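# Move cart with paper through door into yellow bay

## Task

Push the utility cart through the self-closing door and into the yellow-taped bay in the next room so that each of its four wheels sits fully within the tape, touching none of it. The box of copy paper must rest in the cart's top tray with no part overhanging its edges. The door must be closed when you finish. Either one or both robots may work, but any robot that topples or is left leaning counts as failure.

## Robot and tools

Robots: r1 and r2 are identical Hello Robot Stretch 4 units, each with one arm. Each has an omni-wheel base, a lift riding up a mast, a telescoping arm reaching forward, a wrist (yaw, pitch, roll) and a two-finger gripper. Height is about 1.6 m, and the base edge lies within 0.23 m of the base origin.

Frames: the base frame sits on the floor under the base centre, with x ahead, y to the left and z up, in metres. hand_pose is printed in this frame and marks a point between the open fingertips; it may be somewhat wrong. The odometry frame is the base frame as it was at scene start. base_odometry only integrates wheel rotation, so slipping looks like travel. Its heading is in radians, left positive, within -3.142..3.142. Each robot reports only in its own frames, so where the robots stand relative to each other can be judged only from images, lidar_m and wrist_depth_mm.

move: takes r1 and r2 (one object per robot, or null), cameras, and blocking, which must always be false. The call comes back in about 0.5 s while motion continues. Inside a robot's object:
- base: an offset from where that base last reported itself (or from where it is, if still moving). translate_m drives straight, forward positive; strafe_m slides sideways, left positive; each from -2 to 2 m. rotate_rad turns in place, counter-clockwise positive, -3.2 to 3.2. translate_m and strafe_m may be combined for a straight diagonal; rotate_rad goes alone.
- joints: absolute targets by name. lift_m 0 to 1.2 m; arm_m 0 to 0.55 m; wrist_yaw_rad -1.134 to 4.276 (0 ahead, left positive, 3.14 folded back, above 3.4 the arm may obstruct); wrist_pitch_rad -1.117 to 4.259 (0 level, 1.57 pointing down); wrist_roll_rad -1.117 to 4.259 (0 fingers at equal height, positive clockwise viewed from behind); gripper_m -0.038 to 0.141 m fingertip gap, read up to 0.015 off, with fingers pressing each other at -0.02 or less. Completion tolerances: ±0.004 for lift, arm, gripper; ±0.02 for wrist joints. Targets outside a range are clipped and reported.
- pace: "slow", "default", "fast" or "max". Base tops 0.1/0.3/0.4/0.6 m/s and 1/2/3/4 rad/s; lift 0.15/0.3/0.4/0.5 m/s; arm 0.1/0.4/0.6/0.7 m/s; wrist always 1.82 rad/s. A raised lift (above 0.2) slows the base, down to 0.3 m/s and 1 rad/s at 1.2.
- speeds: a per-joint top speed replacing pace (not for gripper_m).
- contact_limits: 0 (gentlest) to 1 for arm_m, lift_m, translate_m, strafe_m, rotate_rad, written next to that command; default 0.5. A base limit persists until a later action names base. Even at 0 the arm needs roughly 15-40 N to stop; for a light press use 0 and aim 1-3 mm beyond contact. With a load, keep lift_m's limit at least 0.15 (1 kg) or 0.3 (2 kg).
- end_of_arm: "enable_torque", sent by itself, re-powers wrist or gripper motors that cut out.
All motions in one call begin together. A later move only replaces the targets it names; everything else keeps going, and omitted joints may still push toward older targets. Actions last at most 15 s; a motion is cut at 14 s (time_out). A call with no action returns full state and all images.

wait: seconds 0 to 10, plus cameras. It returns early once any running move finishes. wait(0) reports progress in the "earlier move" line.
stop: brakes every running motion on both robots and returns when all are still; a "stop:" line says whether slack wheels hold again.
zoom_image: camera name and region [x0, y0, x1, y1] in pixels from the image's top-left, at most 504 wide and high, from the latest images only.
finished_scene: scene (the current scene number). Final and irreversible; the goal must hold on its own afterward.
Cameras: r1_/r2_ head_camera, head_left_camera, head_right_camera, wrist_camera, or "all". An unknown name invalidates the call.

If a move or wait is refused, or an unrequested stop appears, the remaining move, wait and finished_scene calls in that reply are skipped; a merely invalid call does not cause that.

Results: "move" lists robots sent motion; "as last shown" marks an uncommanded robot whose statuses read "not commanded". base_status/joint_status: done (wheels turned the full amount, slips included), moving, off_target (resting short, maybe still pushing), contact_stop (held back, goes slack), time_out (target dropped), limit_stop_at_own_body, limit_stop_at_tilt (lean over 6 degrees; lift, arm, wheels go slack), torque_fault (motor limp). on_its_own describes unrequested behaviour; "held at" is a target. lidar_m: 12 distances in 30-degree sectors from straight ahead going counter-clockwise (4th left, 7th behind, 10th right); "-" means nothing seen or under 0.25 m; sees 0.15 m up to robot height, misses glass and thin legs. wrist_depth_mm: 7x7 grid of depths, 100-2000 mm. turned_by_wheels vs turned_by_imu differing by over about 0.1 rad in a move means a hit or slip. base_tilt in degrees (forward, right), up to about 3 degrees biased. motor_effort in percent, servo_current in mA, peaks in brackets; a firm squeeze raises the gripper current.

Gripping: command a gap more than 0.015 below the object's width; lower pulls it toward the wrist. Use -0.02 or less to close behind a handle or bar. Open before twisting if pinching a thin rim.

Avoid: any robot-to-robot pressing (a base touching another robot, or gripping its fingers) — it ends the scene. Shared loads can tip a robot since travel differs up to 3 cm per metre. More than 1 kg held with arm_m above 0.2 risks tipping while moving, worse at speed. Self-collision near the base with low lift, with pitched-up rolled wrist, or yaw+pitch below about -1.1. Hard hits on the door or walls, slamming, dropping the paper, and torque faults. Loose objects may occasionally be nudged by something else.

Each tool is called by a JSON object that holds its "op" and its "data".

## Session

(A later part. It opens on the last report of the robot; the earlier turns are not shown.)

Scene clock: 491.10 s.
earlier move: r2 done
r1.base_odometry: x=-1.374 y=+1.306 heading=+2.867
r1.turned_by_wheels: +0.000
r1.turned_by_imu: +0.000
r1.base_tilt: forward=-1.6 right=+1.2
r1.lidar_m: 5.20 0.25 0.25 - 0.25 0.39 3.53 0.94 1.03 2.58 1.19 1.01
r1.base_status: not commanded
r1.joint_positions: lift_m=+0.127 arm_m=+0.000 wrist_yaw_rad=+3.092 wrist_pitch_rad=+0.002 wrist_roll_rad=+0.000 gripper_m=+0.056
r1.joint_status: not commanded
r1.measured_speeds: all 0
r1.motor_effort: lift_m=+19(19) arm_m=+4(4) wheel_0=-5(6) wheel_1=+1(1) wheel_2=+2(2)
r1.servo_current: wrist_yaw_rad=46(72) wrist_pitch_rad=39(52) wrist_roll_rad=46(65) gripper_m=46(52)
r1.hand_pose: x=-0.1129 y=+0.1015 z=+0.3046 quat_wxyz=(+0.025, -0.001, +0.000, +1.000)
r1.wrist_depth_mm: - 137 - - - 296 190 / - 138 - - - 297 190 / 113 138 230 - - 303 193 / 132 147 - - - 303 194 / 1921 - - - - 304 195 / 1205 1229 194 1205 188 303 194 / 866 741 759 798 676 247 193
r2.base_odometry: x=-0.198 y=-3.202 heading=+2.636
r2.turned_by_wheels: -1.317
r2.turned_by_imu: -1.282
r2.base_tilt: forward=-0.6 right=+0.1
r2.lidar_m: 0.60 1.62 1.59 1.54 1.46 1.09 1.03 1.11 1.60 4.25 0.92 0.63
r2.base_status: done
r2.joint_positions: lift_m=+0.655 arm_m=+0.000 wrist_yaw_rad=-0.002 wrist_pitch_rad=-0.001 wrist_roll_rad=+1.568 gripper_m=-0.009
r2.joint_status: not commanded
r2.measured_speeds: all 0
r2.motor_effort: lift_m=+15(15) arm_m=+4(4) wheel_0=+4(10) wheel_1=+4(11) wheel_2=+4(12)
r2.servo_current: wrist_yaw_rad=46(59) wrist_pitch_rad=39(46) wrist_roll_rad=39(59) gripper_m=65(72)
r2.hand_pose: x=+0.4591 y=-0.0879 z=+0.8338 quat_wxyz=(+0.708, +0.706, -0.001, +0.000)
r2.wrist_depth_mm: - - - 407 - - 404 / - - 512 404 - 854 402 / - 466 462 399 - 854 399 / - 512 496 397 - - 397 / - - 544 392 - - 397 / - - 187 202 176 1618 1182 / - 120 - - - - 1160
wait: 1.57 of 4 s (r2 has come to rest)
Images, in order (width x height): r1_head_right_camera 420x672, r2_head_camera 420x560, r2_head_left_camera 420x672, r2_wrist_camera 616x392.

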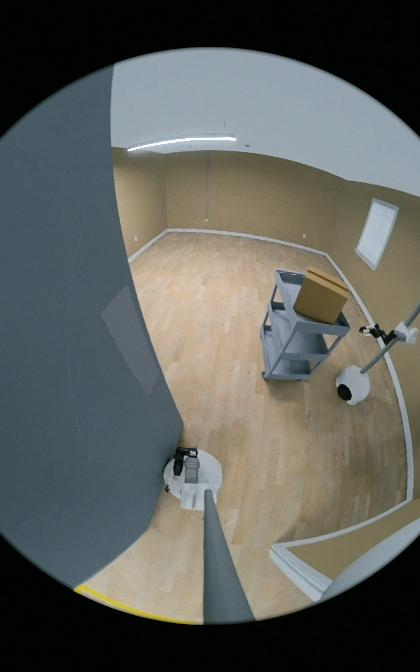

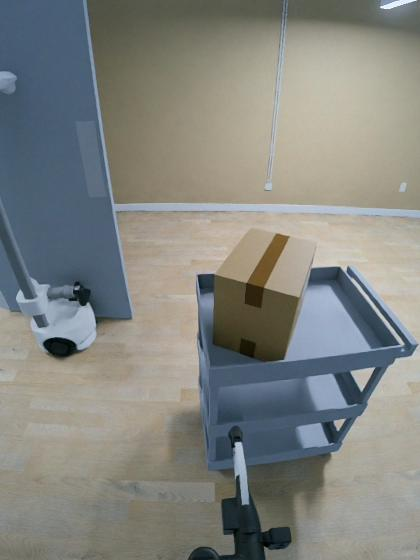

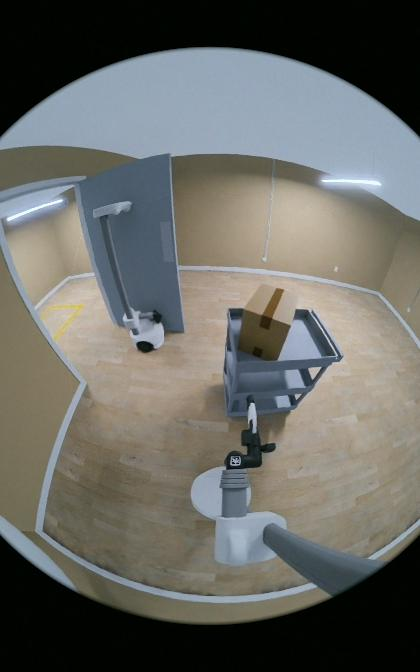

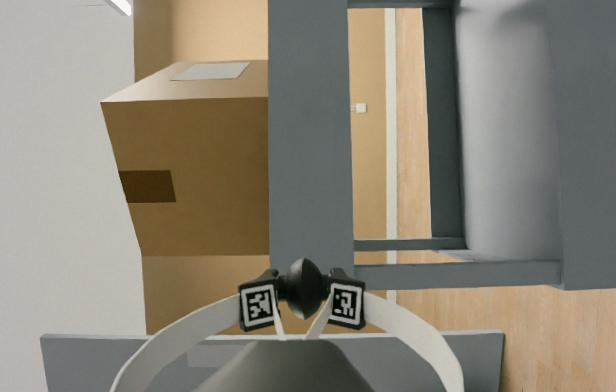

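{"op": "move", "data": {"blocking": false, "r2": {"base":{"translate_m":0.08,"strafe_m":-0.12}}}}

{"op": "wait", "data": {"seconds": 2}}

{"op": "move", "data": {"blocking": false, "r2": {"base":{"translate_m":0.35},"pace":"slow","contact_limits":{"translate_m":0.4}}}}

{"op": "wait", "data": {"seconds": 5, "cameras": ["r1_head_right_camera","r2_head_camera","r2_wrist_camera"]}}

Scene clock: 504.07 s.
move: r2 moving
r1: as last shown
r2.base_odometry: x=-0.200 y=-3.171 heading=+2.635
r2.turned_by_wheels: -0.001
r2.turned_by_imu: +0.000
r2.base_tilt: forward=-0.7 right=+0.1
r2.lidar_m: 0.60 1.59 1.65 1.58 1.49 1.10 1.08 1.14 1.64 4.22 0.92 0.62
r2.base_status: translate_m moving; strafe_m moving
r2.joint_positions: lift_m=+0.655 arm_m=+0.000 wrist_yaw_rad=-0.002 wrist_pitch_rad=-0.001 wrist_roll_rad=+1.568 gripper_m=-0.009
r2.joint_status: not commanded
r2.measured_speeds: translate_m=+0.068 strafe_m=-0.100 rotate_rad=+0.004 lift_m=+0.000 arm_m=+0.000 wrist_yaw_rad=+0.000 wrist_pitch_rad=+0.000 wrist_roll_rad=+0.000
r2.motor_effort: lift_m=+15(15) arm_m=+4(4) wheel_0=+9(13) wheel_1=-9(9) wheel_2=-10(11)
r2.servo_current: wrist_yaw_rad=46(52) wrist_pitch_rad=39(46) wrist_roll_rad=39(52) gripper_m=65(72)
r2.hand_pose: x=+0.4591 y=-0.0879 z=+0.8338 quat_wxyz=(+0.708, +0.706, -0.001, +0.000)
r2.wrist_depth_mm: - - - 392 - - - / - - 574 389 - 831 389 / - 436 436 389 - - - / - 477 473 387 - - 384 / - - 517 379 - 788 - / - - 187 203 180 - 1118 / - 132 - - - - 1182
pictures: none

Scene clock: 505.37 s.
earlier move: r2 done
r1.base_odometry: x=-1.374 y=+1.306 heading=+2.867
r1.turned_by_wheels: +0.000
r1.turned_by_imu: +0.000
r1.base_tilt: forward=-1.6 right=+1.3
r1.lidar_m: 5.21 0.25 0.25 - 0.25 0.38 3.53 0.93 1.01 2.61 1.18 1.01
r1.base_status: not commanded
r1.joint_positions: lift_m=+0.127 arm_m=+0.000 wrist_yaw_rad=+3.092 wrist_pitch_rad=+0.002 wrist_roll_rad=+0.000 gripper_m=+0.056
r1.joint_status: not commanded
r1.measured_speeds: all 0
r1.motor_effort: lift_m=+19(19) arm_m=+4(4) wheel_0=-6(6) wheel_1=+1(1) wheel_2=+2(2)
r1.servo_current: wrist_yaw_rad=46(65) wrist_pitch_rad=46(52) wrist_roll_rad=52(72) gripper_m=33(46)
r1.hand_pose: x=-0.1129 y=+0.1015 z=+0.3046 quat_wxyz=(+0.025, -0.001, +0.000, +1.000)
r1.wrist_depth_mm: - 137 - - - 294 190 / - 138 - - - 297 191 / 113 138 229 - - 303 193 / 132 147 - - - 304 195 / 1921 - - - - 304 195 / 1205 1205 194 1205 187 303 194 / 854 759 768 788 676 246 193
r2.base_odometry: x=-0.209 y=-3.059 heading=+2.636
r2.turned_by_wheels: +0.000
r2.turned_by_imu: +0.000
r2.base_tilt: forward=-0.7 right=+0.1
r2.lidar_m: 0.52 1.62 1.73 1.65 1.57 1.19 1.11 1.21 1.72 4.14 4.36 0.57
r2.base_status: done
r2.joint_positions: lift_m=+0.655 arm_m=+0.000 wrist_yaw_rad=-0.002 wrist_pitch_rad=-0.001 wrist_roll_rad=+1.568 gripper_m=-0.009
r2.joint_status: not commanded
r2.measured_speeds: all 0
r2.motor_effort: lift_m=+15(15) arm_m=+4(4) wheel_0=+3(14) wheel_1=-4(9) wheel_2=-4(11)
r2.servo_current: wrist_yaw_rad=39(59) wrist_pitch_rad=39(46) wrist_roll_rad=39(59) gripper_m=65(72)
r2.hand_pose: x=+0.4591 y=-0.0879 z=+0.8338 quat_wxyz=(+0.708, +0.706, -0.001, +0.000)
r2.wrist_depth_mm: - - - 334 - - - / - - - 330 - 788 - / - - 517 330 - 768 - / - 368 368 327 - 768 - / - 384 389 324 - 768 - / - 427 187 202 180 723 - / - 452 455 - - - 477
wait: 1.30 of 2 s (r2 has come to rest)
pictures: none

Scene clock: 505.87 s.
move: r2 moving
r1: as last shown
r2.base_odometry: x=-0.220 y=-3.053 heading=+2.636
r2.turned_by_wheels: +0.000
r2.turned_by_imu: +0.000
r2.base_tilt: forward=-0.7 right=+0.1
r2.lidar_m: 0.52 1.58 1.72 1.65 1.56 1.19 1.12 1.22 1.74 4.13 0.84 0.56
r2.base_status: translate_m moving
r2.joint_positions: lift_m=+0.655 arm_m=+0.000 wrist_yaw_rad=-0.002 wrist_pitch_rad=-0.001 wrist_roll_rad=+1.568 gripper_m=-0.009
r2.joint_status: not commanded
r2.measured_speeds: translate_m=+0.049 strafe_m=-0.001 rotate_rad=+0.001 lift_m=+0.000 arm_m=+0.000 wrist_yaw_rad=+0.000 wrist_pitch_rad=+0.000 wrist_roll_rad=+0.000
r2.motor_effort: lift_m=+15(15) arm_m=+4(4) wheel_0=+7(9) wheel_1=+6(6) wheel_2=-10(11)
r2.servo_current: wrist_yaw_rad=59(59) wrist_pitch_rad=46(46) wrist_roll_rad=46(52) gripper_m=72(72)
r2.contact_limits: translate_m 0.4
r2.hand_pose: x=+0.4591 y=-0.0879 z=+0.8338 quat_wxyz=(+0.708, +0.706, -0.001, +0.000)
r2.wrist_depth_mm: - - - 324 - - - / - - - 320 - 768 - / - 549 496 317 - 768 - / - 359 357 315 - 750 - / - 377 377 314 - 759 - / - 410 186 202 179 723 - / - 436 442 - - - 473
pictures: none

Scene clock: 510.13 s.
earlier move: r2 done
r1.base_odometry: x=-1.374 y=+1.306 heading=+2.867
r1.turned_by_wheels: +0.000
r1.turned_by_imu: +0.000
r1.base_tilt: forward=-1.6 right=+1.3
r1.lidar_m: 5.20 0.25 0.25 - 0.25 0.37 3.54 0.93 1.00 2.58 1.32 0.86
r1.base_status: not commanded
r1.joint_positions: lift_m=+0.127 arm_m=+0.000 wrist_yaw_rad=+3.092 wrist_pitch_rad=+0.002 wrist_roll_rad=+0.000 gripper_m=+0.056
r1.joint_status: not commanded
r1.measured_speeds: all 0
r1.motor_effort: lift_m=+19(19) arm_m=+4(5) wheel_0=-5(6) wheel_1=+0(1) wheel_2=+2(2)
r1.servo_current: wrist_yaw_rad=26(72) wrist_pitch_rad=46(52) wrist_roll_rad=46(72) gripper_m=39(52)
r1.hand_pose: x=-0.1129 y=+0.1015 z=+0.3046 quat_wxyz=(+0.025, -0.001, +0.000, +1.000)
r1.wrist_depth_mm: - 137 - - - 294 190 / - 138 - - - 298 191 / 113 138 229 - - 301 193 / 132 147 - - - 303 194 / 1983 - - - - 303 195 / 1229 1205 194 1205 187 303 194 / 842 768 741 798 676 246 193
r2.base_odometry: x=-0.515 y=-2.889 heading=+2.636
r2.turned_by_wheels: +0.000
r2.turned_by_imu: +0.001
r2.base_tilt: forward=-0.7 right=+0.1
r2.lidar_m: 0.46 0.50 1.39 1.66 1.74 1.54 1.47 1.55 2.21 4.15 0.59 0.45
r2.base_status: done
r2.joint_positions: lift_m=+0.655 arm_m=+0.000 wrist_yaw_rad=-0.002 wrist_pitch_rad=-0.001 wrist_roll_rad=+1.568 gripper_m=-0.009
r2.joint_status: not commanded
r2.measured_speeds: all 0
r2.motor_effort: lift_m=+15(15) arm_m=+4(4) wheel_0=+5(12) wheel_1=+4(8) wheel_2=-7(15)
r2.servo_current: wrist_yaw_rad=46(65) wrist_pitch_rad=33(46) wrist_roll_rad=46(59) gripper_m=65(72)
r2.contact_limits: translate_m 0.4
r2.hand_pose: x=+0.4591 y=-0.0879 z=+0.8338 quat_wxyz=(+0.708, +0.706, -0.001, +0.000)
r2.wrist_depth_mm: - - - 213 215 640 - / - - - 216 - 654 - / - - 512 223 - 676 - / - 439 418 229 - 691 - / - 375 362 233 - 691 - / 320 322 186 202 179 707 - / 290 290 290 - - - -
wait: 4.27 of 5 s (r2 has come to rest)
Images, in order (width x height): r1_head_right_camera 420x672, r2_head_camera 420x560, r2_wrist_camera 616x392.

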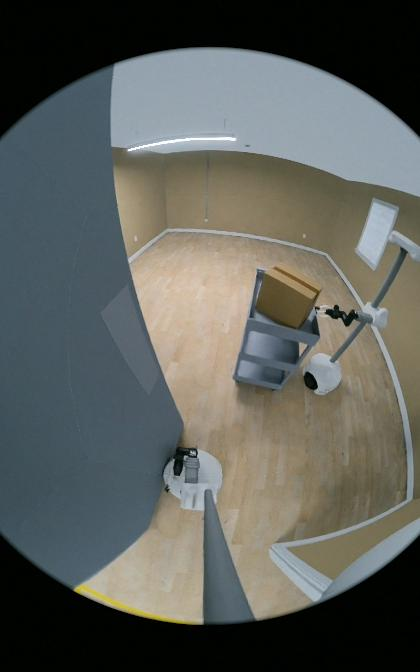

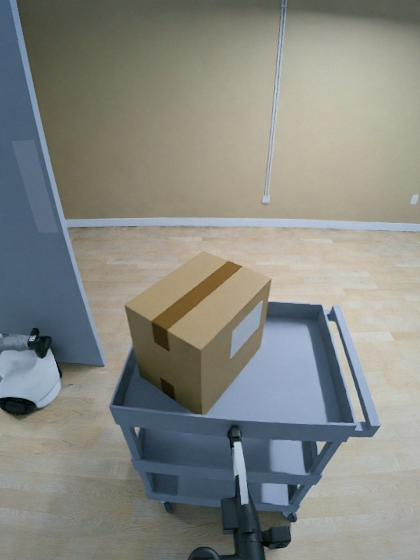

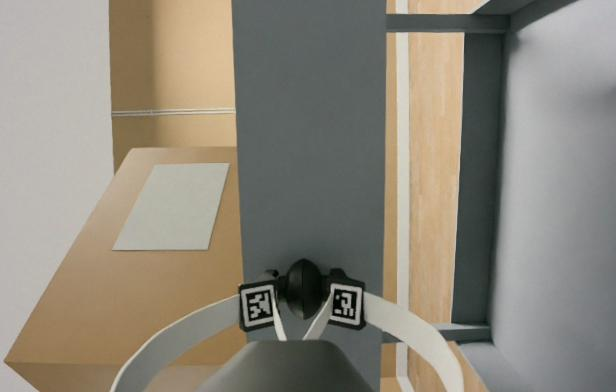

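{"op": "move", "data": {"blocking": false, "r2": {"base":{"translate_m":-0.2},"pace":"fast"}}}

{"op": "wait", "data": {"seconds": 3}}

{"op": "move", "data": {"blocking": false, "r2": {"base":{"rotate_rad":1.57}}}}

{"op": "wait", "data": {"seconds": 4}}

{"op": "move", "data": {"blocking": false, "r2": {"base":{"translate_m":-1.1},"pace":"fast"}}}

{"op": "wait", "data": {"seconds": 6}}

{"op": "move", "data": {"blocking": false, "r2": {"base":{"strafe_m":-0.9},"pace":"fast"}}}

{"op": "wait", "data": {"seconds": 5, "cameras": ["r1_head_right_camera","r2_head_camera","r2_wrist_camera"]}}

Scene clock: 523.97 s.
move: r2 moving
r1: as last shown
r2.base_odometry: x=-0.473 y=-2.913 heading=+2.636
r2.turned_by_wheels: +0.000
r2.turned_by_imu: +0.000
r2.base_tilt: forward=-0.6 right=+0.0
r2.lidar_m: 0.50 0.56 1.41 1.64 1.76 1.48 1.42 1.54 2.14 4.14 4.38 0.52
r2.base_status: translate_m moving
r2.joint_positions: lift_m=+0.655 arm_m=+0.000 wrist_yaw_rad=-0.002 wrist_pitch_rad=-0.001 wrist_roll_rad=+1.568 gripper_m=-0.009
r2.joint_status: not commanded
r2.measured_speeds: translate_m=-0.187 strafe_m=-0.001 rotate_rad=+0.000 lift_m=+0.000 arm_m=+0.000 wrist_yaw_rad=+0.000 wrist_pitch_rad=+0.000 wrist_roll_rad=+0.000
r2.motor_effort: lift_m=+15(15) arm_m=+4(4) wheel_0=-11(11) wheel_1=-11(11) wheel_2=+14(16)
r2.servo_current: wrist_yaw_rad=52(59) wrist_pitch_rad=39(46) wrist_roll_rad=39(52) gripper_m=59(72)
r2.hand_pose: x=+0.4591 y=-0.0879 z=+0.8338 quat_wxyz=(+0.708, +0.706, -0.001, +0.000)
r2.wrist_depth_mm: - - - 249 - 615 - / - - - 255 - 699 - / - - - 262 - 699 - / - 496 477 267 - 723 - / - 402 407 271 - 741 - / 370 351 186 203 180 750 - / - 324 332 - - - -
pictures: none

Scene clock: 525.20 s.
earlier move: r2 done
r1.base_odometry: x=-1.374 y=+1.306 heading=+2.867
r1.turned_by_wheels: +0.000
r1.turned_by_imu: +0.000
r1.base_tilt: forward=-1.6 right=+1.2
r1.lidar_m: 5.19 0.25 0.26 - 0.25 0.37 3.52 0.91 0.98 2.59 1.42 0.85
r1.base_status: not commanded
r1.joint_positions: lift_m=+0.127 arm_m=+0.000 wrist_yaw_rad=+3.092 wrist_pitch_rad=+0.002 wrist_roll_rad=+0.000 gripper_m=+0.056
r1.joint_status: not commanded
r1.measured_speeds: all 0
r1.motor_effort: lift_m=+19(19) arm_m=+4(5) wheel_0=-5(6) wheel_1=+1(1) wheel_2=+2(2)
r1.servo_current: wrist_yaw_rad=52(65) wrist_pitch_rad=46(52) wrist_roll_rad=39(65) gripper_m=39(52)
r1.hand_pose: x=-0.1129 y=+0.1015 z=+0.3046 quat_wxyz=(+0.025, -0.001, +0.000, +1.000)
r1.wrist_depth_mm: - 138 - - - 293 189 / - 138 - - - 297 190 / 113 138 230 - - 301 193 / 132 147 - - - 304 194 / - - - - - 303 194 / 1182 1182 194 1182 187 304 193 / 831 750 750 788 668 246 193
r2.base_odometry: x=-0.340 y=-2.986 heading=+2.636
r2.turned_by_wheels: +0.000
r2.turned_by_imu: +0.000
r2.base_tilt: forward=-0.7 right=+0.1
r2.lidar_m: 0.64 0.74 1.72 1.65 1.76 1.32 1.29 1.37 1.95 4.14 4.37 0.66
r2.base_status: done
r2.joint_positions: lift_m=+0.655 arm_m=+0.000 wrist_yaw_rad=-0.002 wrist_pitch_rad=-0.001 wrist_roll_rad=+1.568 gripper_m=-0.009
r2.joint_status: not commanded
r2.measured_speeds: all 0
r2.motor_effort: lift_m=+15(15) arm_m=+4(4) wheel_0=-2(11) wheel_1=-1(11) wheel_2=+1(16)
r2.servo_current: wrist_yaw_rad=39(65) wrist_pitch_rad=46(46) wrist_roll_rad=52(59) gripper_m=65(72)
r2.hand_pose: x=+0.4591 y=-0.0879 z=+0.8338 quat_wxyz=(+0.708, +0.706, -0.001, +0.000)
r2.wrist_depth_mm: - - - 397 - 707 397 / - - - 410 - 831 413 / - - - 418 - 842 418 / - - 640 430 - 866 427 / - - 535 439 - - 439 / - 535 187 193 177 - 449 / - - - - - - 462
wait: 1.23 of 3 s (r2 has come to rest)
pictures: none

Scene clock: 525.70 s.
move: r2 moving
r1: as last shown
r1.lidar_m: 5.19 0.25 0.25 - 0.25 0.36 3.53 0.92 0.99 2.59 1.30 0.85
r1.wrist_depth_mm: - 137 - - - 294 189 / - 138 - - - 297 190 / 113 138 229 - - 301 193 / 132 147 - - - 303 194 / 1921 - - - - 304 195 / 1205 1205 193 1182 188 304 193 / 842 759 759 788 676 246 193
r2.base_odometry: x=-0.340 y=-2.986 heading=+2.887
r2.turned_by_wheels: +0.252
r2.turned_by_imu: +0.245
r2.base_tilt: forward=-0.7 right=+0.1
r2.lidar_m: 0.68 1.49 1.66 1.66 1.50 1.29 1.30 1.54 2.78 4.13 0.74 0.63
r2.base_status: rotate_rad moving
r2.joint_positions: lift_m=+0.655 arm_m=+0.000 wrist_yaw_rad=-0.002 wrist_pitch_rad=-0.001 wrist_roll_rad=+1.568 gripper_m=-0.009
r2.joint_status: not commanded
r2.measured_speeds: translate_m=-0.002 strafe_m=-0.002 rotate_rad=+0.972 lift_m=+0.000 arm_m=+0.000 wrist_yaw_rad=+0.000 wrist_pitch_rad=+0.000 wrist_roll_rad=+0.000
r2.motor_effort: lift_m=+15(15) arm_m=+4(4) wheel_0=-8(12) wheel_1=-7(10) wheel_2=-12(13)
r2.servo_current: wrist_yaw_rad=46(52) wrist_pitch_rad=39(46) wrist_roll_rad=52(59) gripper_m=72(72)
r2.hand_pose: x=+0.4591 y=-0.0879 z=+0.8338 quat_wxyz=(+0.708, +0.706, -0.001, +0.000)
r2.wrist_depth_mm: - - - 370 - 768 - / - - 585 389 - - - / - 539 500 413 - 854 410 / - 496 484 436 - - 436 / - - 597 455 - 723 462 / - - 186 202 177 504 496 / - 120 - - - - 1160
pictures: none

Scene clock: 527.27 s.
earlier move: r2 done
r1.base_odometry: x=-1.374 y=+1.306 heading=+2.867
r1.turned_by_wheels: +0.000
r1.turned_by_imu: +0.000
r1.base_tilt: forward=-1.5 right=+1.3
r1.lidar_m: 5.21 0.25 0.25 - 0.25 0.38 3.53 0.90 0.98 2.57 1.38 0.84
r1.base_status: not commanded
r1.joint_positions: lift_m=+0.127 arm_m=+0.000 wrist_yaw_rad=+3.092 wrist_pitch_rad=+0.002 wrist_roll_rad=+0.000 gripper_m=+0.056
r1.joint_status: not commanded
r1.measured_speeds: all 0
r1.motor_effort: lift_m=+19(19) arm_m=+4(4) wheel_0=-5(6) wheel_1=+1(1) wheel_2=+2(2)
r1.servo_current: wrist_yaw_rad=33(78) wrist_pitch_rad=46(52) wrist_roll_rad=46(59) gripper_m=39(46)
r1.hand_pose: x=-0.1129 y=+0.1015 z=+0.3046 quat_wxyz=(+0.025, -0.001, +0.000, +1.000)
r1.wrist_depth_mm: - 137 - - - 296 190 / - 138 - - - 298 191 / 113 138 230 - - 301 193 / 132 147 - - - 304 193 / - - - - - 304 194 / 1205 1182 194 1182 187 306 193 / 842 750 759 809 683 246 193
r2.base_odometry: x=-0.340 y=-2.986 heading=-2.078
r2.turned_by_wheels: +1.318
r2.turned_by_imu: +1.283
r2.base_tilt: forward=-0.7 right=+0.1
r2.lidar_m: 1.66 1.75 1.32 1.29 1.36 1.93 - 4.35 0.67 0.65 0.72 1.69
r2.base_status: done
r2.joint_positions: lift_m=+0.655 arm_m=+0.000 wrist_yaw_rad=-0.002 wrist_pitch_rad=-0.001 wrist_roll_rad=+1.568 gripper_m=-0.009
r2.joint_status: not commanded
r2.measured_speeds: all 0
r2.motor_effort: lift_m=+15(16) arm_m=+4(4) wheel_0=-3(12) wheel_1=-3(10) wheel_2=-4(13)
r2.servo_current: wrist_yaw_rad=39(72) wrist_pitch_rad=46(46) wrist_roll_rad=59(59) gripper_m=65(78)
r2.hand_pose: x=+0.4591 y=-0.0879 z=+0.8338 quat_wxyz=(+0.708, +0.706, -0.001, +0.000)
r2.wrist_depth_mm: - - - - - 1661 1138 / - - - - - 1397 1160 / - - - - - 1397 1160 / - - - - - 1430 1182 / - - - - - 1397 1160 / - - 181 192 176 1430 1182 / - 120 - - - - 1160
wait: 1.57 of 4 s (r2 has come to rest)
pictures: none

Scene clock: 527.77 s.
move: r2 moving
r1: as last shown
r2.base_odometry: x=-0.317 y=-2.944 heading=-2.079
r2.turned_by_wheels: +0.000
r2.turned_by_imu: +0.000
r2.base_tilt: forward=-0.6 right=+0.0
r2.lidar_m: 1.68 1.80 1.33 1.27 1.36 1.91 - 4.29 0.67 0.63 0.72 1.66
r2.base_status: translate_m moving
r2.joint_positions: lift_m=+0.655 arm_m=+0.000 wrist_yaw_rad=-0.002 wrist_pitch_rad=-0.001 wrist_roll_rad=+1.568 gripper_m=-0.009
r2.joint_status: not commanded
r2.measured_speeds: translate_m=-0.187 strafe_m=+0.001 rotate_rad=+0.001 lift_m=+0.000 arm_m=+0.000 wrist_yaw_rad=+0.000 wrist_pitch_rad=+0.000 wrist_roll_rad=+0.000
r2.motor_effort: lift_m=+16(16) arm_m=+3(4) wheel_0=-7(11) wheel_1=-8(10) wheel_2=+15(15)
r2.servo_current: wrist_yaw_rad=52(65) wrist_pitch_rad=33(39) wrist_roll_rad=52(52) gripper_m=65(72)
r2.hand_pose: x=+0.4591 y=-0.0879 z=+0.8338 quat_wxyz=(+0.708, +0.706, -0.001, +0.000)
r2.wrist_depth_mm: - - - - - 1661 1160 / - - - - - 1430 1138 / - - - - - 1464 1160 / - - - - - 1430 1182 / - - - - - 1464 1160 / - - 181 192 177 1499 1182 / - 120 - - - - 1182
pictures: none

Scene clock: 531.33 s.
earlier move: r2 done
r1.base_odometry: x=-1.374 y=+1.306 heading=+2.867
r1.turned_by_wheels: +0.000
r1.turned_by_imu: +0.000
r1.base_tilt: forward=-1.6 right=+1.3
r1.lidar_m: 5.20 0.25 0.25 - 0.25 0.38 3.51 0.92 1.00 2.60 2.85 0.84
r1.base_status: not commanded
r1.joint_positions: lift_m=+0.127 arm_m=+0.000 wrist_yaw_rad=+3.092 wrist_pitch_rad=+0.002 wrist_roll_rad=+0.000 gripper_m=+0.056
r1.joint_status: not commanded
r1.measured_speeds: all 0
r1.motor_effort: lift_m=+19(19) arm_m=+4(4) wheel_0=-5(6) wheel_1=+0(1) wheel_2=+2(2)
r1.servo_current: wrist_yaw_rad=39(72) wrist_pitch_rad=46(52) wrist_roll_rad=39(78) gripper_m=46(52)
r1.hand_pose: x=-0.1129 y=+0.1015 z=+0.3046 quat_wxyz=(+0.025, -0.001, +0.000, +1.000)
r1.wrist_depth_mm: - 137 - - - 296 190 / - 138 - - - 300 191 / 113 138 229 - - 303 193 / 131 147 - - - 303 194 / 1983 - - - - 304 195 / 1229 1205 193 1160 187 304 194 / 842 759 759 798 683 246 194
r2.base_odometry: x=+0.194 y=-2.025 heading=-2.079
r2.turned_by_wheels: +0.000
r2.turned_by_imu: -0.001
r2.base_tilt: forward=-0.7 right=+0.1
r2.lidar_m: 2.76 1.84 1.37 1.32 1.40 1.95 3.07 3.15 3.56 3.42 0.93 0.93
r2.base_status: done
r2.joint_positions: lift_m=+0.655 arm_m=+0.000 wrist_yaw_rad=-0.002 wrist_pitch_rad=-0.001 wrist_roll_rad=+1.568 gripper_m=-0.009
r2.joint_status: not commanded
r2.measured_speeds: all 0
r2.motor_effort: lift_m=+15(16) arm_m=+4(4) wheel_0=-2(13) wheel_1=-3(10) wheel_2=+2(16)
r2.servo_current: wrist_yaw_rad=20(65) wrist_pitch_rad=46(52) wrist_roll_rad=46(65) gripper_m=65(72)
r2.hand_pose: x=+0.4591 y=-0.0879 z=+0.8338 quat_wxyz=(+0.708, +0.706, -0.001, +0.000)
r2.wrist_depth_mm: - - - - - 1708 1138 / - - - - - 1618 1138 / - - - - - 1708 1182 / - - - - - 1708 1182 / - - - - - 1661 1182 / - - 187 202 181 1576 1138 / - - - - - - 1160
wait: 3.57 of 6 s (r2 has come to rest)
pictures: none

Scene clock: 531.83 s.
move: r2 moving
r1: as last shown
r2.base_odometry: x=+0.146 y=-1.998 heading=-2.079
r2.turned_by_wheels: +0.000
r2.turned_by_imu: +0.000
r2.base_tilt: forward=-0.6 right=+0.1
r2.lidar_m: 2.76 1.91 1.44 1.38 1.44 2.02 3.06 3.20 3.48 3.34 0.93 0.86
r2.base_status: strafe_m moving
r2.joint_positions: lift_m=+0.655 arm_m=+0.000 wrist_yaw_rad=-0.002 wrist_pitch_rad=-0.001 wrist_roll_rad=+1.568 gripper_m=-0.009
r2.joint_status: not commanded
r2.measured_speeds: translate_m=-0.001 strafe_m=-0.216 rotate_rad=+0.005 lift_m=+0.000 arm_m=+0.000 wrist_yaw_rad=+0.000 wrist_pitch_rad=+0.000 wrist_roll_rad=+0.000
r2.motor_effort: lift_m=+15(16) arm_m=+4(4) wheel_0=+14(14) wheel_1=-14(14) wheel_2=+0(2)
r2.servo_current: wrist_yaw_rad=39(52) wrist_pitch_rad=39(46) wrist_roll_rad=46(59) gripper_m=65(72)
r2.hand_pose: x=+0.4591 y=-0.0879 z=+0.8338 quat_wxyz=(+0.708, +0.706, -0.001, +0.000)
r2.wrist_depth_mm: - - - - - 1618 1138 / - - - - - 1661 1118 / - - - - - 1708 1160 / - - - - - 1661 1138 / - - - - - 1708 1160 / - - 188 202 181 1576 1160 / - - - - - - 1182
pictures: none

Scene clock: 534.77 s.
earlier move: r2 done
r1.base_odometry: x=-1.374 y=+1.306 heading=+2.867
r1.turned_by_wheels: +0.000
r1.turned_by_imu: +0.000
r1.base_tilt: forward=-1.5 right=+1.2
r1.lidar_m: 2.00 0.25 0.25 - 0.25 0.35 3.51 0.92 0.99 2.60 2.85 0.84
r1.base_status: not commanded
r1.joint_positions: lift_m=+0.127 arm_m=+0.000 wrist_yaw_rad=+3.092 wrist_pitch_rad=+0.002 wrist_roll_rad=+0.000 gripper_m=+0.056
r1.joint_status: not commanded
r1.measured_speeds: all 0
r1.motor_effort: lift_m=+19(19) arm_m=+4(5) wheel_0=-5(6) wheel_1=+1(1) wheel_2=+2(2)
r1.servo_current: wrist_yaw_rad=46(65) wrist_pitch_rad=39(52) wrist_roll_rad=46(72) gripper_m=39(52)
r1.hand_pose: x=-0.1129 y=+0.1015 z=+0.3046 quat_wxyz=(+0.025, -0.001, +0.000, +1.000)
r1.wrist_depth_mm: - 138 - - - 296 189 / - 138 - - - 298 190 / 113 138 230 - - 301 193 / 132 147 - - - 304 195 / 1983 - - - - 304 193 / 1229 1205 194 1205 188 304 194 / 842 750 759 788 676 246 192
r2.base_odometry: x=-0.592 y=-1.587 heading=-2.079
r2.turned_by_wheels: +0.000
r2.turned_by_imu: +0.000
r2.base_tilt: forward=-0.7 right=+0.0
r2.lidar_m: 0.62 0.67 2.31 2.22 2.31 3.19 3.11 3.23 2.63 2.51 2.65 0.61
r2.base_status: done
r2.joint_positions: lift_m=+0.655 arm_m=+0.000 wrist_yaw_rad=-0.002 wrist_pitch_rad=-0.001 wrist_roll_rad=+1.568 gripper_m=-0.009
r2.joint_status: not commanded
r2.measured_speeds: all 0
r2.motor_effort: lift_m=+15(16) arm_m=+4(4) wheel_0=+0(15) wheel_1=-1(14) wheel_2=+0(2)
r2.servo_current: wrist_yaw_rad=46(59) wrist_pitch_rad=39(46) wrist_roll_rad=52(59) gripper_m=59(72)
r2.hand_pose: x=+0.4591 y=-0.0879 z=+0.8338 quat_wxyz=(+0.708, +0.706, -0.001, +0.000)
r2.wrist_depth_mm: - - - - - 1661 1118 / - - - - - 1537 1138 / - - - - 1983 1661 1098 / - - 759 439 - - 442 / - - 699 442 - - 449 / - - 187 193 177 - 462 / - - - - - - 469
wait: 2.93 of 5 s (r2 has come to rest)
Images, in order (width x height): r1_head_right_camera 420x672, r2_head_camera 420x560, r2_wrist_camera 616x392.

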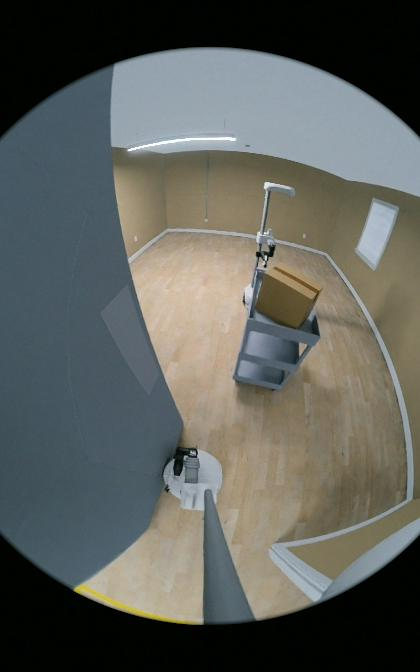

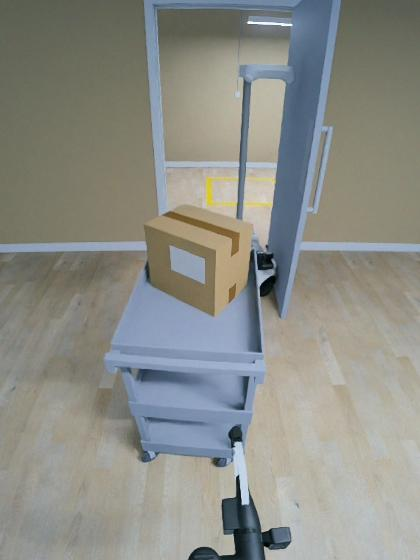

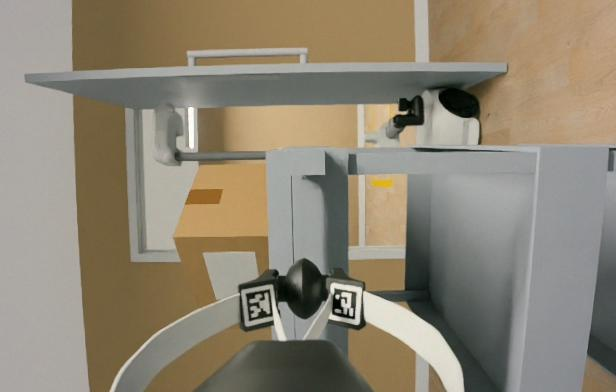

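{"op": "move", "data": {"blocking": false, "r2": {"base":{"translate_m":0.33},"pace":"slow","contact_limits":{"translate_m":0.4}}}}

{"op": "wait", "data": {"seconds": 5}}

{"op": "move", "data": {"blocking": false, "r2": {"base":{"translate_m":-0.1},"joints":{"gripper_m":0.141}}}}

{"op": "wait", "data": {"seconds": 1.5}}

{"op": "wait", "data": {"seconds": 1}}

{"op": "move", "data": {"blocking": false, "r2": {"base":{"strafe_m":0.13}}}}

{"op": "wait", "data": {"seconds": 2.5, "cameras": ["r1_head_right_camera","r2_head_camera","r2_wrist_camera"]}}

Scene clock: 548.63 s.
move: r2 moving
r1: as last shown
r2.base_odometry: x=-0.598 y=-1.598 heading=-2.078
r2.turned_by_wheels: +0.000
r2.turned_by_imu: +0.001
r2.base_tilt: forward=-0.7 right=+0.0
r2.lidar_m: 0.59 0.67 2.31 2.22 2.34 3.18 3.12 3.27 2.60 2.52 2.65 0.62
r2.base_status: translate_m moving
r2.joint_positions: lift_m=+0.655 arm_m=+0.000 wrist_yaw_rad=-0.002 wrist_pitch_rad=-0.001 wrist_roll_rad=+1.568 gripper_m=-0.009
r2.joint_status: not commanded
r2.measured_speeds: translate_m=+0.049 strafe_m=+0.000 rotate_rad=+0.001 lift_m=+0.000 arm_m=+0.000 wrist_yaw_rad=+0.000 wrist_pitch_rad=+0.000 wrist_roll_rad=+0.000
r2.motor_effort: lift_m=+16(16) arm_m=+4(4) wheel_0=+6(6) wheel_1=+7(7) wheel_2=-9(11)
r2.servo_current: wrist_yaw_rad=39(52) wrist_pitch_rad=39(46) wrist_roll_rad=39(59) gripper_m=65(72)
r2.contact_limits: translate_m 0.4
r2.hand_pose: x=+0.4591 y=-0.0879 z=+0.8338 quat_wxyz=(+0.708, +0.706, -0.001, +0.000)
r2.wrist_depth_mm: - - - - - 1661 1118 / - - - - - 1464 1160 / - - - - 1756 1464 1060 / - - 759 427 1060 - 427 / - - 683 436 - - 442 / - - 187 193 177 - 449 / - - - - - - 459
pictures: none

Scene clock: 552.73 s.
earlier move: r2 done
r1.base_odometry: x=-1.374 y=+1.306 heading=+2.867
r1.turned_by_wheels: +0.000
r1.turned_by_imu: +0.000
r1.base_tilt: forward=-1.6 right=+1.3
r1.lidar_m: 0.68 0.25 0.25 - 0.25 0.36 3.51 0.90 0.96 2.59 0.81 0.69
r1.base_status: not commanded
r1.joint_positions: lift_m=+0.127 arm_m=+0.000 wrist_yaw_rad=+3.092 wrist_pitch_rad=+0.002 wrist_roll_rad=+0.000 gripper_m=+0.056
r1.joint_status: not commanded
r1.measured_speeds: all 0
r1.motor_effort: lift_m=+19(19) arm_m=+4(5) wheel_0=-5(6) wheel_1=+0(1) wheel_2=+2(2)
r1.servo_current: wrist_yaw_rad=39(72) wrist_pitch_rad=46(52) wrist_roll_rad=46(72) gripper_m=39(52)
r1.hand_pose: x=-0.1129 y=+0.1015 z=+0.3046 quat_wxyz=(+0.025, -0.001, +0.000, +1.000)
r1.wrist_depth_mm: - 138 - - - 296 190 / - 138 - - - 297 190 / 113 138 229 - - 303 193 / 132 147 - - - 303 194 / 1921 - - - - 306 195 / 1182 1205 194 1205 188 303 195 / 842 750 759 788 683 246 192
r2.base_odometry: x=-0.752 y=-1.876 heading=-2.079
r2.turned_by_wheels: +0.000
r2.turned_by_imu: +0.001
r2.base_tilt: forward=-0.7 right=+0.1
r2.lidar_m: 0.45 0.51 2.26 2.21 2.35 3.29 3.47 3.49 2.62 2.55 2.64 0.47
r2.base_status: done
r2.joint_positions: lift_m=+0.655 arm_m=+0.000 wrist_yaw_rad=-0.003 wrist_pitch_rad=-0.001 wrist_roll_rad=+1.568 gripper_m=-0.009
r2.joint_status: not commanded
r2.measured_speeds: all 0
r2.motor_effort: lift_m=+15(16) arm_m=+4(4) wheel_0=+5(10) wheel_1=+4(8) wheel_2=-7(17)
r2.servo_current: wrist_yaw_rad=52(65) wrist_pitch_rad=39(46) wrist_roll_rad=46(65) gripper_m=65(72)
r2.contact_limits: translate_m 0.4
r2.hand_pose: x=+0.4590 y=-0.0883 z=+0.8338 quat_wxyz=(+0.708, +0.706, -0.001, -0.001)
r2.wrist_depth_mm: - - 1205 254 273 273 273 / - - - 272 - - - / - - 569 278 1430 878 - / - - 517 283 - 854 - / - - 569 289 - - - / - - 187 203 177 - - / - - - - - - -
wait: 4.10 of 5 s (r2 has come to rest)
pictures: none

Scene clock: 553.23 s.
move: r2 moving
r1: as last shown
r2.base_odometry: x=-0.737 y=-1.849 heading=-2.079
r2.turned_by_wheels: +0.000
r2.turned_by_imu: +0.000
r2.base_tilt: forward=-0.7 right=+0.1
r2.lidar_m: 0.50 0.55 2.27 2.21 2.34 3.24 3.43 3.50 2.62 2.54 2.67 0.51
r2.base_status: translate_m moving
r2.joint_positions: lift_m=+0.655 arm_m=+0.000 wrist_yaw_rad=-0.003 wrist_pitch_rad=-0.001 wrist_roll_rad=+1.568 gripper_m=+0.013
r2.joint_status: gripper_m moving
r2.measured_speeds: translate_m=-0.121 strafe_m=+0.001 rotate_rad=+0.003 lift_m=+0.000 arm_m=+0.000 wrist_yaw_rad=+0.000 wrist_pitch_rad=+0.000 wrist_roll_rad=+0.000
r2.motor_effort: lift_m=+16(16) arm_m=+4(4) wheel_0=-5(8) wheel_1=-5(8) wheel_2=+12(13)
r2.servo_current: wrist_yaw_rad=52(59) wrist_pitch_rad=39(52) wrist_roll_rad=46(52) gripper_m=85(85)
r2.hand_pose: x=+0.4590 y=-0.0882 z=+0.8338 quat_wxyz=(+0.708, +0.706, -0.001, -0.001)
r2.wrist_depth_mm: - - 1229 254 300 300 300 / - - 241 298 - 842 - / - - 591 301 1464 - - / - - 544 310 - - - / - - 621 314 - - - / - - 191 196 182 - - / - - - - - - -
pictures: none

Scene clock: 554.73 s.
earlier move: r2 moving
r1.base_odometry: x=-1.374 y=+1.306 heading=+2.867
r1.turned_by_wheels: +0.000
r1.turned_by_imu: +0.000
r1.base_tilt: forward=-1.6 right=+1.3
r1.lidar_m: 0.69 0.25 0.25 - 0.25 0.40 3.50 0.91 0.99 2.59 0.80 0.68
r1.base_status: not commanded
r1.joint_positions: lift_m=+0.127 arm_m=+0.000 wrist_yaw_rad=+3.092 wrist_pitch_rad=+0.002 wrist_roll_rad=+0.000 gripper_m=+0.056
r1.joint_status: not commanded
r1.measured_speeds: all 0
r1.motor_effort: lift_m=+19(19) arm_m=+4(5) wheel_0=-5(6) wheel_1=+1(1) wheel_2=+2(2)
r1.servo_current: wrist_yaw_rad=39(59) wrist_pitch_rad=46(52) wrist_roll_rad=46(65) gripper_m=46(46)
r1.hand_pose: x=-0.1129 y=+0.1015 z=+0.3046 quat_wxyz=(+0.025, -0.001, +0.000, +1.000)
r1.wrist_depth_mm: - 137 - - - 294 190 / - 138 - - - 297 191 / 113 138 229 - - 301 193 / 131 147 - - - 303 194 / 1921 - - - - 304 195 / 1182 1205 193 1205 188 304 193 / 842 759 759 809 676 248 193
r2.base_odometry: x=-0.704 y=-1.788 heading=-2.079
r2.turned_by_wheels: +0.000
r2.turned_by_imu: +0.000
r2.base_tilt: forward=-0.7 right=+0.1
r2.lidar_m: 0.56 0.62 2.29 2.21 2.33 3.28 3.33 3.45 2.63 2.54 2.67 0.56
r2.base_status: done
r2.joint_positions: lift_m=+0.655 arm_m=+0.000 wrist_yaw_rad=-0.003 wrist_pitch_rad=-0.001 wrist_roll_rad=+1.568 gripper_m=+0.140
r2.joint_status: gripper_m moving
r2.measured_speeds: all 0
r2.motor_effort: lift_m=+15(16) arm_m=+4(4) wheel_0=-2(9) wheel_1=-4(8) wheel_2=+2(13)
r2.servo_current: wrist_yaw_rad=46(59) wrist_pitch_rad=46(52) wrist_roll_rad=46(65) gripper_m=59(130)
r2.hand_pose: x=+0.4590 y=-0.0882 z=+0.8338 quat_wxyz=(+0.708, +0.706, -0.001, -0.001)
r2.wrist_depth_mm: - - - - - 1618 1160 / - - - 366 373 370 373 / - - 707 375 1708 - - / - - 621 382 - - 384 / - - 699 389 - - 392 / - - 778 397 - 185 402 / - - - - - - 410
wait: 1.50 s; no rest
pictures: none

Scene clock: 555.13 s.
earlier move: r2 done
r1.base_odometry: x=-1.374 y=+1.306 heading=+2.867
r1.turned_by_wheels: +0.000
r1.turned_by_imu: +0.000
r1.base_tilt: forward=-1.6 right=+1.3
r1.lidar_m: 0.69 0.25 0.25 - 0.25 0.38 3.53 0.91 0.97 2.60 0.83 0.68
r1.base_status: not commanded
r1.joint_positions: lift_m=+0.127 arm_m=+0.000 wrist_yaw_rad=+3.092 wrist_pitch_rad=+0.002 wrist_roll_rad=+0.000 gripper_m=+0.056
r1.joint_status: not commanded
r1.measured_speeds: all 0
r1.motor_effort: lift_m=+19(19) arm_m=+4(5) wheel_0=-5(6) wheel_1=+1(1) wheel_2=+2(2)
r1.servo_current: wrist_yaw_rad=46(59) wrist_pitch_rad=39(52) wrist_roll_rad=39(65) gripper_m=39(46)
r1.hand_pose: x=-0.1129 y=+0.1015 z=+0.3046 quat_wxyz=(+0.025, -0.001, +0.000, +1.000)
r1.wrist_depth_mm: - 138 - - - 294 189 / - 138 - - - 297 191 / 113 138 229 - - 303 193 / 132 147 - - - 303 195 / 1983 - - - - 303 194 / 1205 1205 193 1205 187 303 193 / 842 759 759 798 676 247 193
r2.base_odometry: x=-0.704 y=-1.788 heading=-2.079
r2.turned_by_wheels: +0.000
r2.turned_by_imu: +0.000
r2.base_tilt: forward=-0.7 right=+0.1
r2.lidar_m: 0.56 0.58 2.27 2.19 2.32 3.26 3.34 3.48 2.61 2.51 2.69 0.55
r2.base_status: done
r2.joint_positions: lift_m=+0.655 arm_m=+0.000 wrist_yaw_rad=-0.003 wrist_pitch_rad=-0.001 wrist_roll_rad=+1.568 gripper_m=+0.141
r2.joint_status: all done
r2.measured_speeds: all 0
r2.motor_effort: lift_m=+16(16) arm_m=+4(4) wheel_0=-2(9) wheel_1=-4(8) wheel_2=+1(13)
r2.servo_current: wrist_yaw_rad=59(59) wrist_pitch_rad=39(52) wrist_roll_rad=52(65) gripper_m=52(130)
r2.hand_pose: x=+0.4590 y=-0.0882 z=+0.8338 quat_wxyz=(+0.708, +0.706, -0.001, -0.001)
r2.wrist_depth_mm: - - - - - 1618 1138 / - - - 366 370 373 373 / - - 707 373 1661 - - / - - 627 382 - - 382 / - - 715 392 - - 392 / - - 768 397 - 188 402 / - - - - - - 410
wait: 0.40 of 1 s (r2 has come to rest)
pictures: none

Scene clock: 555.63 s.
move: r2 moving
r1: as last shown
r1.wrist_depth_mm: - 138 - - - 297 190 / - 138 - - - 300 191 / 113 138 229 - - 303 193 / 131 147 - - - 304 194 / - - - - - 304 195 / 1205 1205 193 1182 187 306 194 / 854 759 759 798 683 246 194
r2.base_odometry: x=-0.672 y=-1.806 heading=-2.079
r2.turned_by_wheels: +0.000
r2.turned_by_imu: +0.000
r2.base_tilt: forward=-0.7 right=+0.1
r2.lidar_m: 0.56 2.62 2.23 2.17 2.28 3.22 3.35 3.45 2.62 2.55 2.70 0.58
r2.base_status: strafe_m moving
r2.joint_positions: lift_m=+0.655 arm_m=+0.000 wrist_yaw_rad=-0.003 wrist_pitch_rad=-0.001 wrist_roll_rad=+1.568 gripper_m=+0.141
r2.joint_status: not commanded
r2.measured_speeds: translate_m=-0.001 strafe_m=+0.139 rotate_rad=+0.008 lift_m=+0.000 arm_m=+0.000 wrist_yaw_rad=+0.000 wrist_pitch_rad=+0.000 wrist_roll_rad=+0.000
r2.motor_effort: lift_m=+16(16) arm_m=+4(4) wheel_0=-9(11) wheel_1=+10(11) wheel_2=-1(2)
r2.servo_current: wrist_yaw_rad=46(59) wrist_pitch_rad=39(46) wrist_roll_rad=52(52) gripper_m=52(52)
r2.hand_pose: x=+0.4590 y=-0.0882 z=+0.8338 quat_wxyz=(+0.708, +0.706, -0.001, -0.001)
r2.wrist_depth_mm: - - - 309 377 373 375 / - - 778 373 - - - / - - 661 377 1808 - - / - - 647 389 - - 387 / - - 723 397 - - 399 / - - - 402 - 187 402 / - - - - - 1808 418
pictures: none

Scene clock: 556.77 s.
earlier move: r2 done
r1.base_odometry: x=-1.374 y=+1.306 heading=+2.867
r1.turned_by_wheels: +0.000
r1.turned_by_imu: +0.000
r1.base_tilt: forward=-1.6 right=+1.2
r1.lidar_m: 0.67 0.25 0.25 - 0.25 0.40 3.50 0.92 0.98 2.60 0.81 0.68
r1.base_status: not commanded
r1.joint_positions: lift_m=+0.127 arm_m=+0.000 wrist_yaw_rad=+3.092 wrist_pitch_rad=+0.002 wrist_roll_rad=+0.000 gripper_m=+0.056
r1.joint_status: not commanded
r1.measured_speeds: all 0
r1.motor_effort: lift_m=+19(19) arm_m=+4(4) wheel_0=-5(6) wheel_1=+1(1) wheel_2=+2(2)
r1.servo_current: wrist_yaw_rad=52(72) wrist_pitch_rad=39(46) wrist_roll_rad=46(65) gripper_m=39(46)
r1.hand_pose: x=-0.1129 y=+0.1015 z=+0.3046 quat_wxyz=(+0.025, -0.001, +0.000, +1.000)
r1.wrist_depth_mm: - 138 - - - 294 189 / - 138 - - - 300 191 / 113 138 229 - - 301 193 / 132 147 - - - 304 195 / 1983 - - - - 303 195 / 1182 1182 194 1229 187 304 194 / 842 750 759 788 683 246 193
r2.base_odometry: x=-0.590 y=-1.851 heading=-2.079
r2.turned_by_wheels: +0.000
r2.turned_by_imu: +0.000
r2.base_tilt: forward=-0.7 right=+0.0
r2.lidar_m: 0.57 2.65 2.14 2.07 2.18 3.10 3.35 3.42 2.76 2.67 2.79 0.59
r2.base_status: done
r2.joint_positions: lift_m=+0.655 arm_m=+0.000 wrist_yaw_rad=-0.003 wrist_pitch_rad=-0.001 wrist_roll_rad=+1.568 gripper_m=+0.141
r2.joint_status: not commanded
r2.measured_speeds: all 0
r2.motor_effort: lift_m=+15(16) arm_m=+4(4) wheel_0=-3(12) wheel_1=+2(13) wheel_2=+0(2)
r2.servo_current: wrist_yaw_rad=39(59) wrist_pitch_rad=39(46) wrist_roll_rad=46(59) gripper_m=59(59)
r2.hand_pose: x=+0.4590 y=-0.0882 z=+0.8338 quat_wxyz=(+0.708, +0.706, -0.001, -0.001)
r2.wrist_depth_mm: - - 1229 373 - - - / - - 647 379 1708 - - / - - 640 384 - - - / - - 715 399 - - 399 / - - - 404 - - 407 / - - - 355 427 430 421 / - - - - - 1808 1160
wait: 1.13 of 2.5 s (r2 has come to rest)
Images, in order (width x height): r1_head_right_camera 420x672, r2_head_camera 420x560, r2_wrist_camera 616x392.

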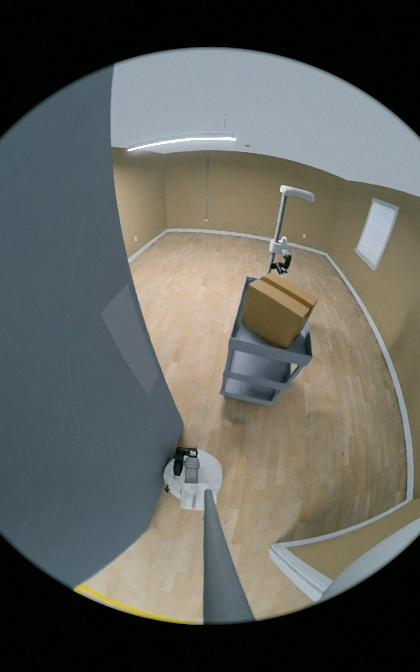

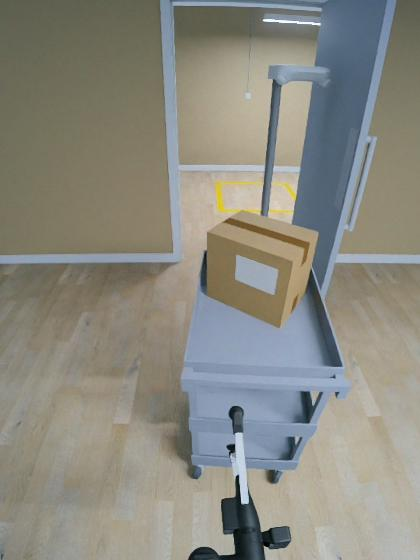

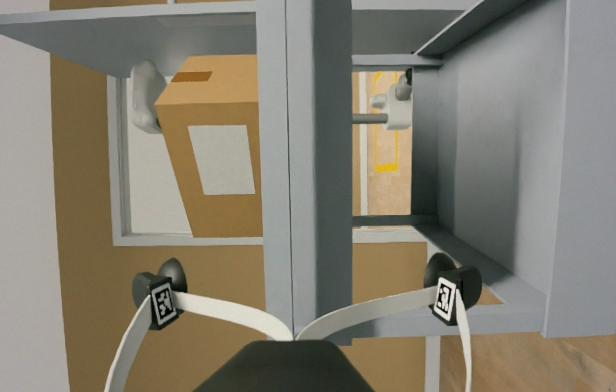

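{"op": "move", "data": {"blocking": false, "r2": {"base":{"rotate_rad":-0.1}}}}

{"op": "wait", "data": {"seconds": 2}}

{"op": "move", "data": {"blocking": false, "r2": {"base":{"translate_m":0.205},"pace":"slow","contact_limits":{"translate_m":0.1}}}}

{"op": "wait", "data": {"seconds": 4, "cameras": ["r2_head_camera","r2_wrist_camera"]}}

Scene clock: 571.43 s.
move: r2 moving
r1: as last shown
r2.base_odometry: x=-0.590 y=-1.852 heading=-2.178
r2.turned_by_wheels: -0.099
r2.turned_by_imu: -0.096
r2.base_tilt: forward=-0.7 right=+0.1
r2.lidar_m: 0.56 2.57 2.23 2.09 2.12 2.79 3.33 3.39 2.82 2.67 2.73 0.59
r2.base_status: rotate_rad moving
r2.joint_positions: lift_m=+0.655 arm_m=+0.000 wrist_yaw_rad=-0.003 wrist_pitch_rad=-0.001 wrist_roll_rad=+1.568 gripper_m=+0.141
r2.joint_status: not commanded
r2.measured_speeds: all 0
r2.motor_effort: lift_m=+16(16) arm_m=+4(4) wheel_0=+2(9) wheel_1=+3(8) wheel_2=+4(8)
r2.servo_current: wrist_yaw_rad=52(59) wrist_pitch_rad=39(46) wrist_roll_rad=39(59) gripper_m=52(59)
r2.hand_pose: x=+0.4590 y=-0.0882 z=+0.8338 quat_wxyz=(+0.708, +0.706, -0.001, +0.000)
r2.wrist_depth_mm: - - - 382 - 407 407 / - - - 404 - - 402 / - - 691 404 1863 - 402 / - - 661 407 - - 410 / - - 732 407 - - 413 / - - 798 353 - 189 413 / - - - - - 554 418
pictures: none

Scene clock: 571.67 s.
earlier move: r2 done
r1.base_odometry: x=-1.374 y=+1.306 heading=+2.867
r1.turned_by_wheels: +0.000
r1.turned_by_imu: +0.000
r1.base_tilt: forward=-1.6 right=+1.3
r1.lidar_m: 0.69 0.25 0.25 - 0.25 0.36 3.52 0.93 1.01 2.60 0.84 0.68
r1.base_status: not commanded
r1.joint_positions: lift_m=+0.127 arm_m=+0.000 wrist_yaw_rad=+3.092 wrist_pitch_rad=+0.002 wrist_roll_rad=+0.000 gripper_m=+0.056
r1.joint_status: not commanded
r1.measured_speeds: all 0
r1.motor_effort: lift_m=+19(19) arm_m=+4(4) wheel_0=-5(6) wheel_1=+1(1) wheel_2=+2(2)
r1.servo_current: wrist_yaw_rad=26(65) wrist_pitch_rad=46(52) wrist_roll_rad=52(59) gripper_m=46(46)
r1.hand_pose: x=-0.1129 y=+0.1015 z=+0.3046 quat_wxyz=(+0.025, -0.001, +0.000, +1.000)
r1.wrist_depth_mm: - 137 - - - 296 189 / - 138 - - - 298 191 / 113 139 230 - - 301 193 / 132 147 - - - 303 194 / 1921 - - - - 304 195 / 1229 1182 193 1205 187 304 195 / 842 759 759 809 676 247 193
r2.base_odometry: x=-0.590 y=-1.852 heading=-2.178
r2.turned_by_wheels: +0.000
r2.turned_by_imu: +0.000
r2.base_tilt: forward=-0.7 right=+0.0
r2.lidar_m: 0.58 2.56 2.21 2.09 2.16 2.78 3.34 3.37 2.86 2.66 2.73 0.60
r2.base_status: done
r2.joint_positions: lift_m=+0.655 arm_m=+0.000 wrist_yaw_rad=-0.003 wrist_pitch_rad=-0.001 wrist_roll_rad=+1.568 gripper_m=+0.141
r2.joint_status: not commanded
r2.measured_speeds: all 0
r2.motor_effort: lift_m=+15(16) arm_m=+4(4) wheel_0=+4(9) wheel_1=+2(8) wheel_2=+4(8)
r2.servo_current: wrist_yaw_rad=52(59) wrist_pitch_rad=39(46) wrist_roll_rad=52(59) gripper_m=59(59)
r2.hand_pose: x=+0.4590 y=-0.0882 z=+0.8338 quat_wxyz=(+0.708, +0.706, -0.001, +0.000)
r2.wrist_depth_mm: - - - 384 - 404 407 / - - - 404 - - 402 / - - 676 402 1808 - 404 / - - 661 407 - - 407 / - - 732 407 - - 413 / - - 798 351 - 189 413 / - - - - - 549 415
wait: 0.23 of 2 s (r2 has come to rest)
pictures: none

Scene clock: 572.17 s.
move: r2 moving
r1: as last shown
r2.base_odometry: x=-0.597 y=-1.862 heading=-2.178
r2.turned_by_wheels: +0.000
r2.turned_by_imu: +0.000
r2.base_tilt: forward=-0.7 right=+0.1
r2.lidar_m: 0.55 2.54 2.21 2.09 2.12 2.79 3.34 3.39 2.85 2.66 2.74 0.58
r2.base_status: translate_m moving
r2.joint_positions: lift_m=+0.655 arm_m=+0.000 wrist_yaw_rad=-0.003 wrist_pitch_rad=-0.001 wrist_roll_rad=+1.568 gripper_m=+0.141
r2.joint_status: not commanded
r2.measured_speeds: translate_m=+0.048 strafe_m=+0.000 rotate_rad=-0.002 lift_m=+0.000 arm_m=+0.000 wrist_yaw_rad=+0.000 wrist_pitch_rad=+0.000 wrist_roll_rad=+0.000
r2.motor_effort: lift_m=+16(16) arm_m=+4(4) wheel_0=+5(9) wheel_1=+5(7) wheel_2=-9(9)
r2.servo_current: wrist_yaw_rad=46(59) wrist_pitch_rad=39(46) wrist_roll_rad=52(59) gripper_m=46(52)
r2.contact_limits: translate_m 0.1
r2.hand_pose: x=+0.4590 y=-0.0882 z=+0.8338 quat_wxyz=(+0.708, +0.706, -0.001, +0.000)
r2.wrist_depth_mm: - - - 384 402 399 392 / - - - 389 - - 392 / - - 668 397 1661 - 397 / - - 654 397 - - 397 / - - 732 397 - - 399 / - - 778 402 - 190 399 / - - - - - 1708 404
pictures: none

Scene clock: 575.00 s.
earlier move: r2 done
r1.base_odometry: x=-1.374 y=+1.306 heading=+2.867
r1.turned_by_wheels: +0.000
r1.turned_by_imu: +0.000
r1.base_tilt: forward=-1.6 right=+1.3
r1.lidar_m: 0.65 0.25 0.25 - 0.25 0.38 3.51 0.92 0.99 2.59 0.80 0.65
r1.base_status: not commanded
r1.joint_positions: lift_m=+0.127 arm_m=+0.000 wrist_yaw_rad=+3.092 wrist_pitch_rad=+0.002 wrist_roll_rad=+0.000 gripper_m=+0.056
r1.joint_status: not commanded
r1.measured_speeds: all 0
r1.motor_effort: lift_m=+19(19) arm_m=+4(5) wheel_0=-5(6) wheel_1=+1(1) wheel_2=+2(2)
r1.servo_current: wrist_yaw_rad=46(65) wrist_pitch_rad=33(52) wrist_roll_rad=59(65) gripper_m=46(46)
r1.hand_pose: x=-0.1129 y=+0.1015 z=+0.3046 quat_wxyz=(+0.025, -0.001, +0.000, +1.000)
r1.wrist_depth_mm: - 138 - - - 296 189 / - 138 - - - 298 191 / 113 138 229 - - 303 193 / 132 147 - - - 303 195 / 1983 - - - - 303 194 / 1205 1255 194 1205 188 304 194 / 854 750 750 798 676 245 194
r2.base_odometry: x=-0.707 y=-2.020 heading=-2.178
r2.turned_by_wheels: +0.000
r2.turned_by_imu: +0.000
r2.base_tilt: forward=-0.7 right=+0.1
r2.lidar_m: 0.37 2.38 2.24 2.10 2.16 2.79 3.54 3.59 2.82 2.63 2.72 0.42
r2.base_status: done
r2.joint_positions: lift_m=+0.655 arm_m=+0.000 wrist_yaw_rad=-0.003 wrist_pitch_rad=-0.001 wrist_roll_rad=+1.568 gripper_m=+0.141
r2.joint_status: not commanded
r2.measured_speeds: all 0
r2.motor_effort: lift_m=+16(16) arm_m=+4(4) wheel_0=+3(11) wheel_1=+5(7) wheel_2=-6(11)
r2.servo_current: wrist_yaw_rad=59(59) wrist_pitch_rad=39(46) wrist_roll_rad=46(59) gripper_m=52(65)
r2.contact_limits: translate_m 0.1
r2.hand_pose: x=+0.4590 y=-0.0882 z=+0.8338 quat_wxyz=(+0.708, +0.706, -0.001, +0.000)
r2.wrist_depth_mm: - - 167 225 - 1661 - / - - 535 225 226 788 - / - 473 449 228 228 809 - / - 517 477 229 229 831 - / - - 521 230 230 820 - / - - 172 231 230 202 - / - - - - - 1708 455
wait: 2.83 of 4 s (r2 has come to rest)
Images, in order (width x height): r2_head_camera 420x560, r2_wrist_camera 616x392.

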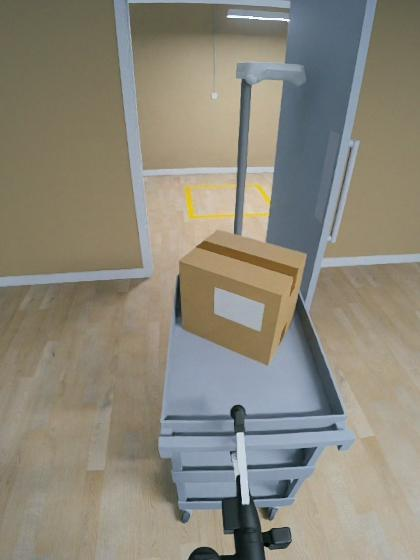

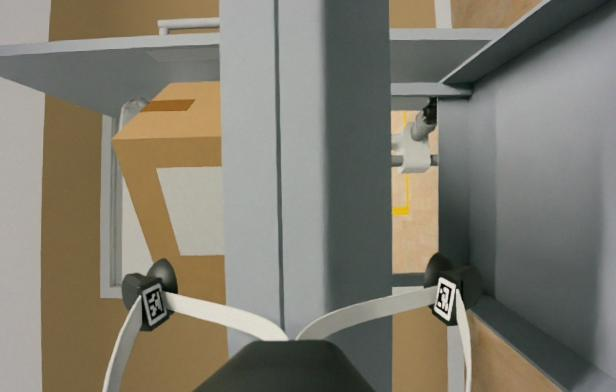

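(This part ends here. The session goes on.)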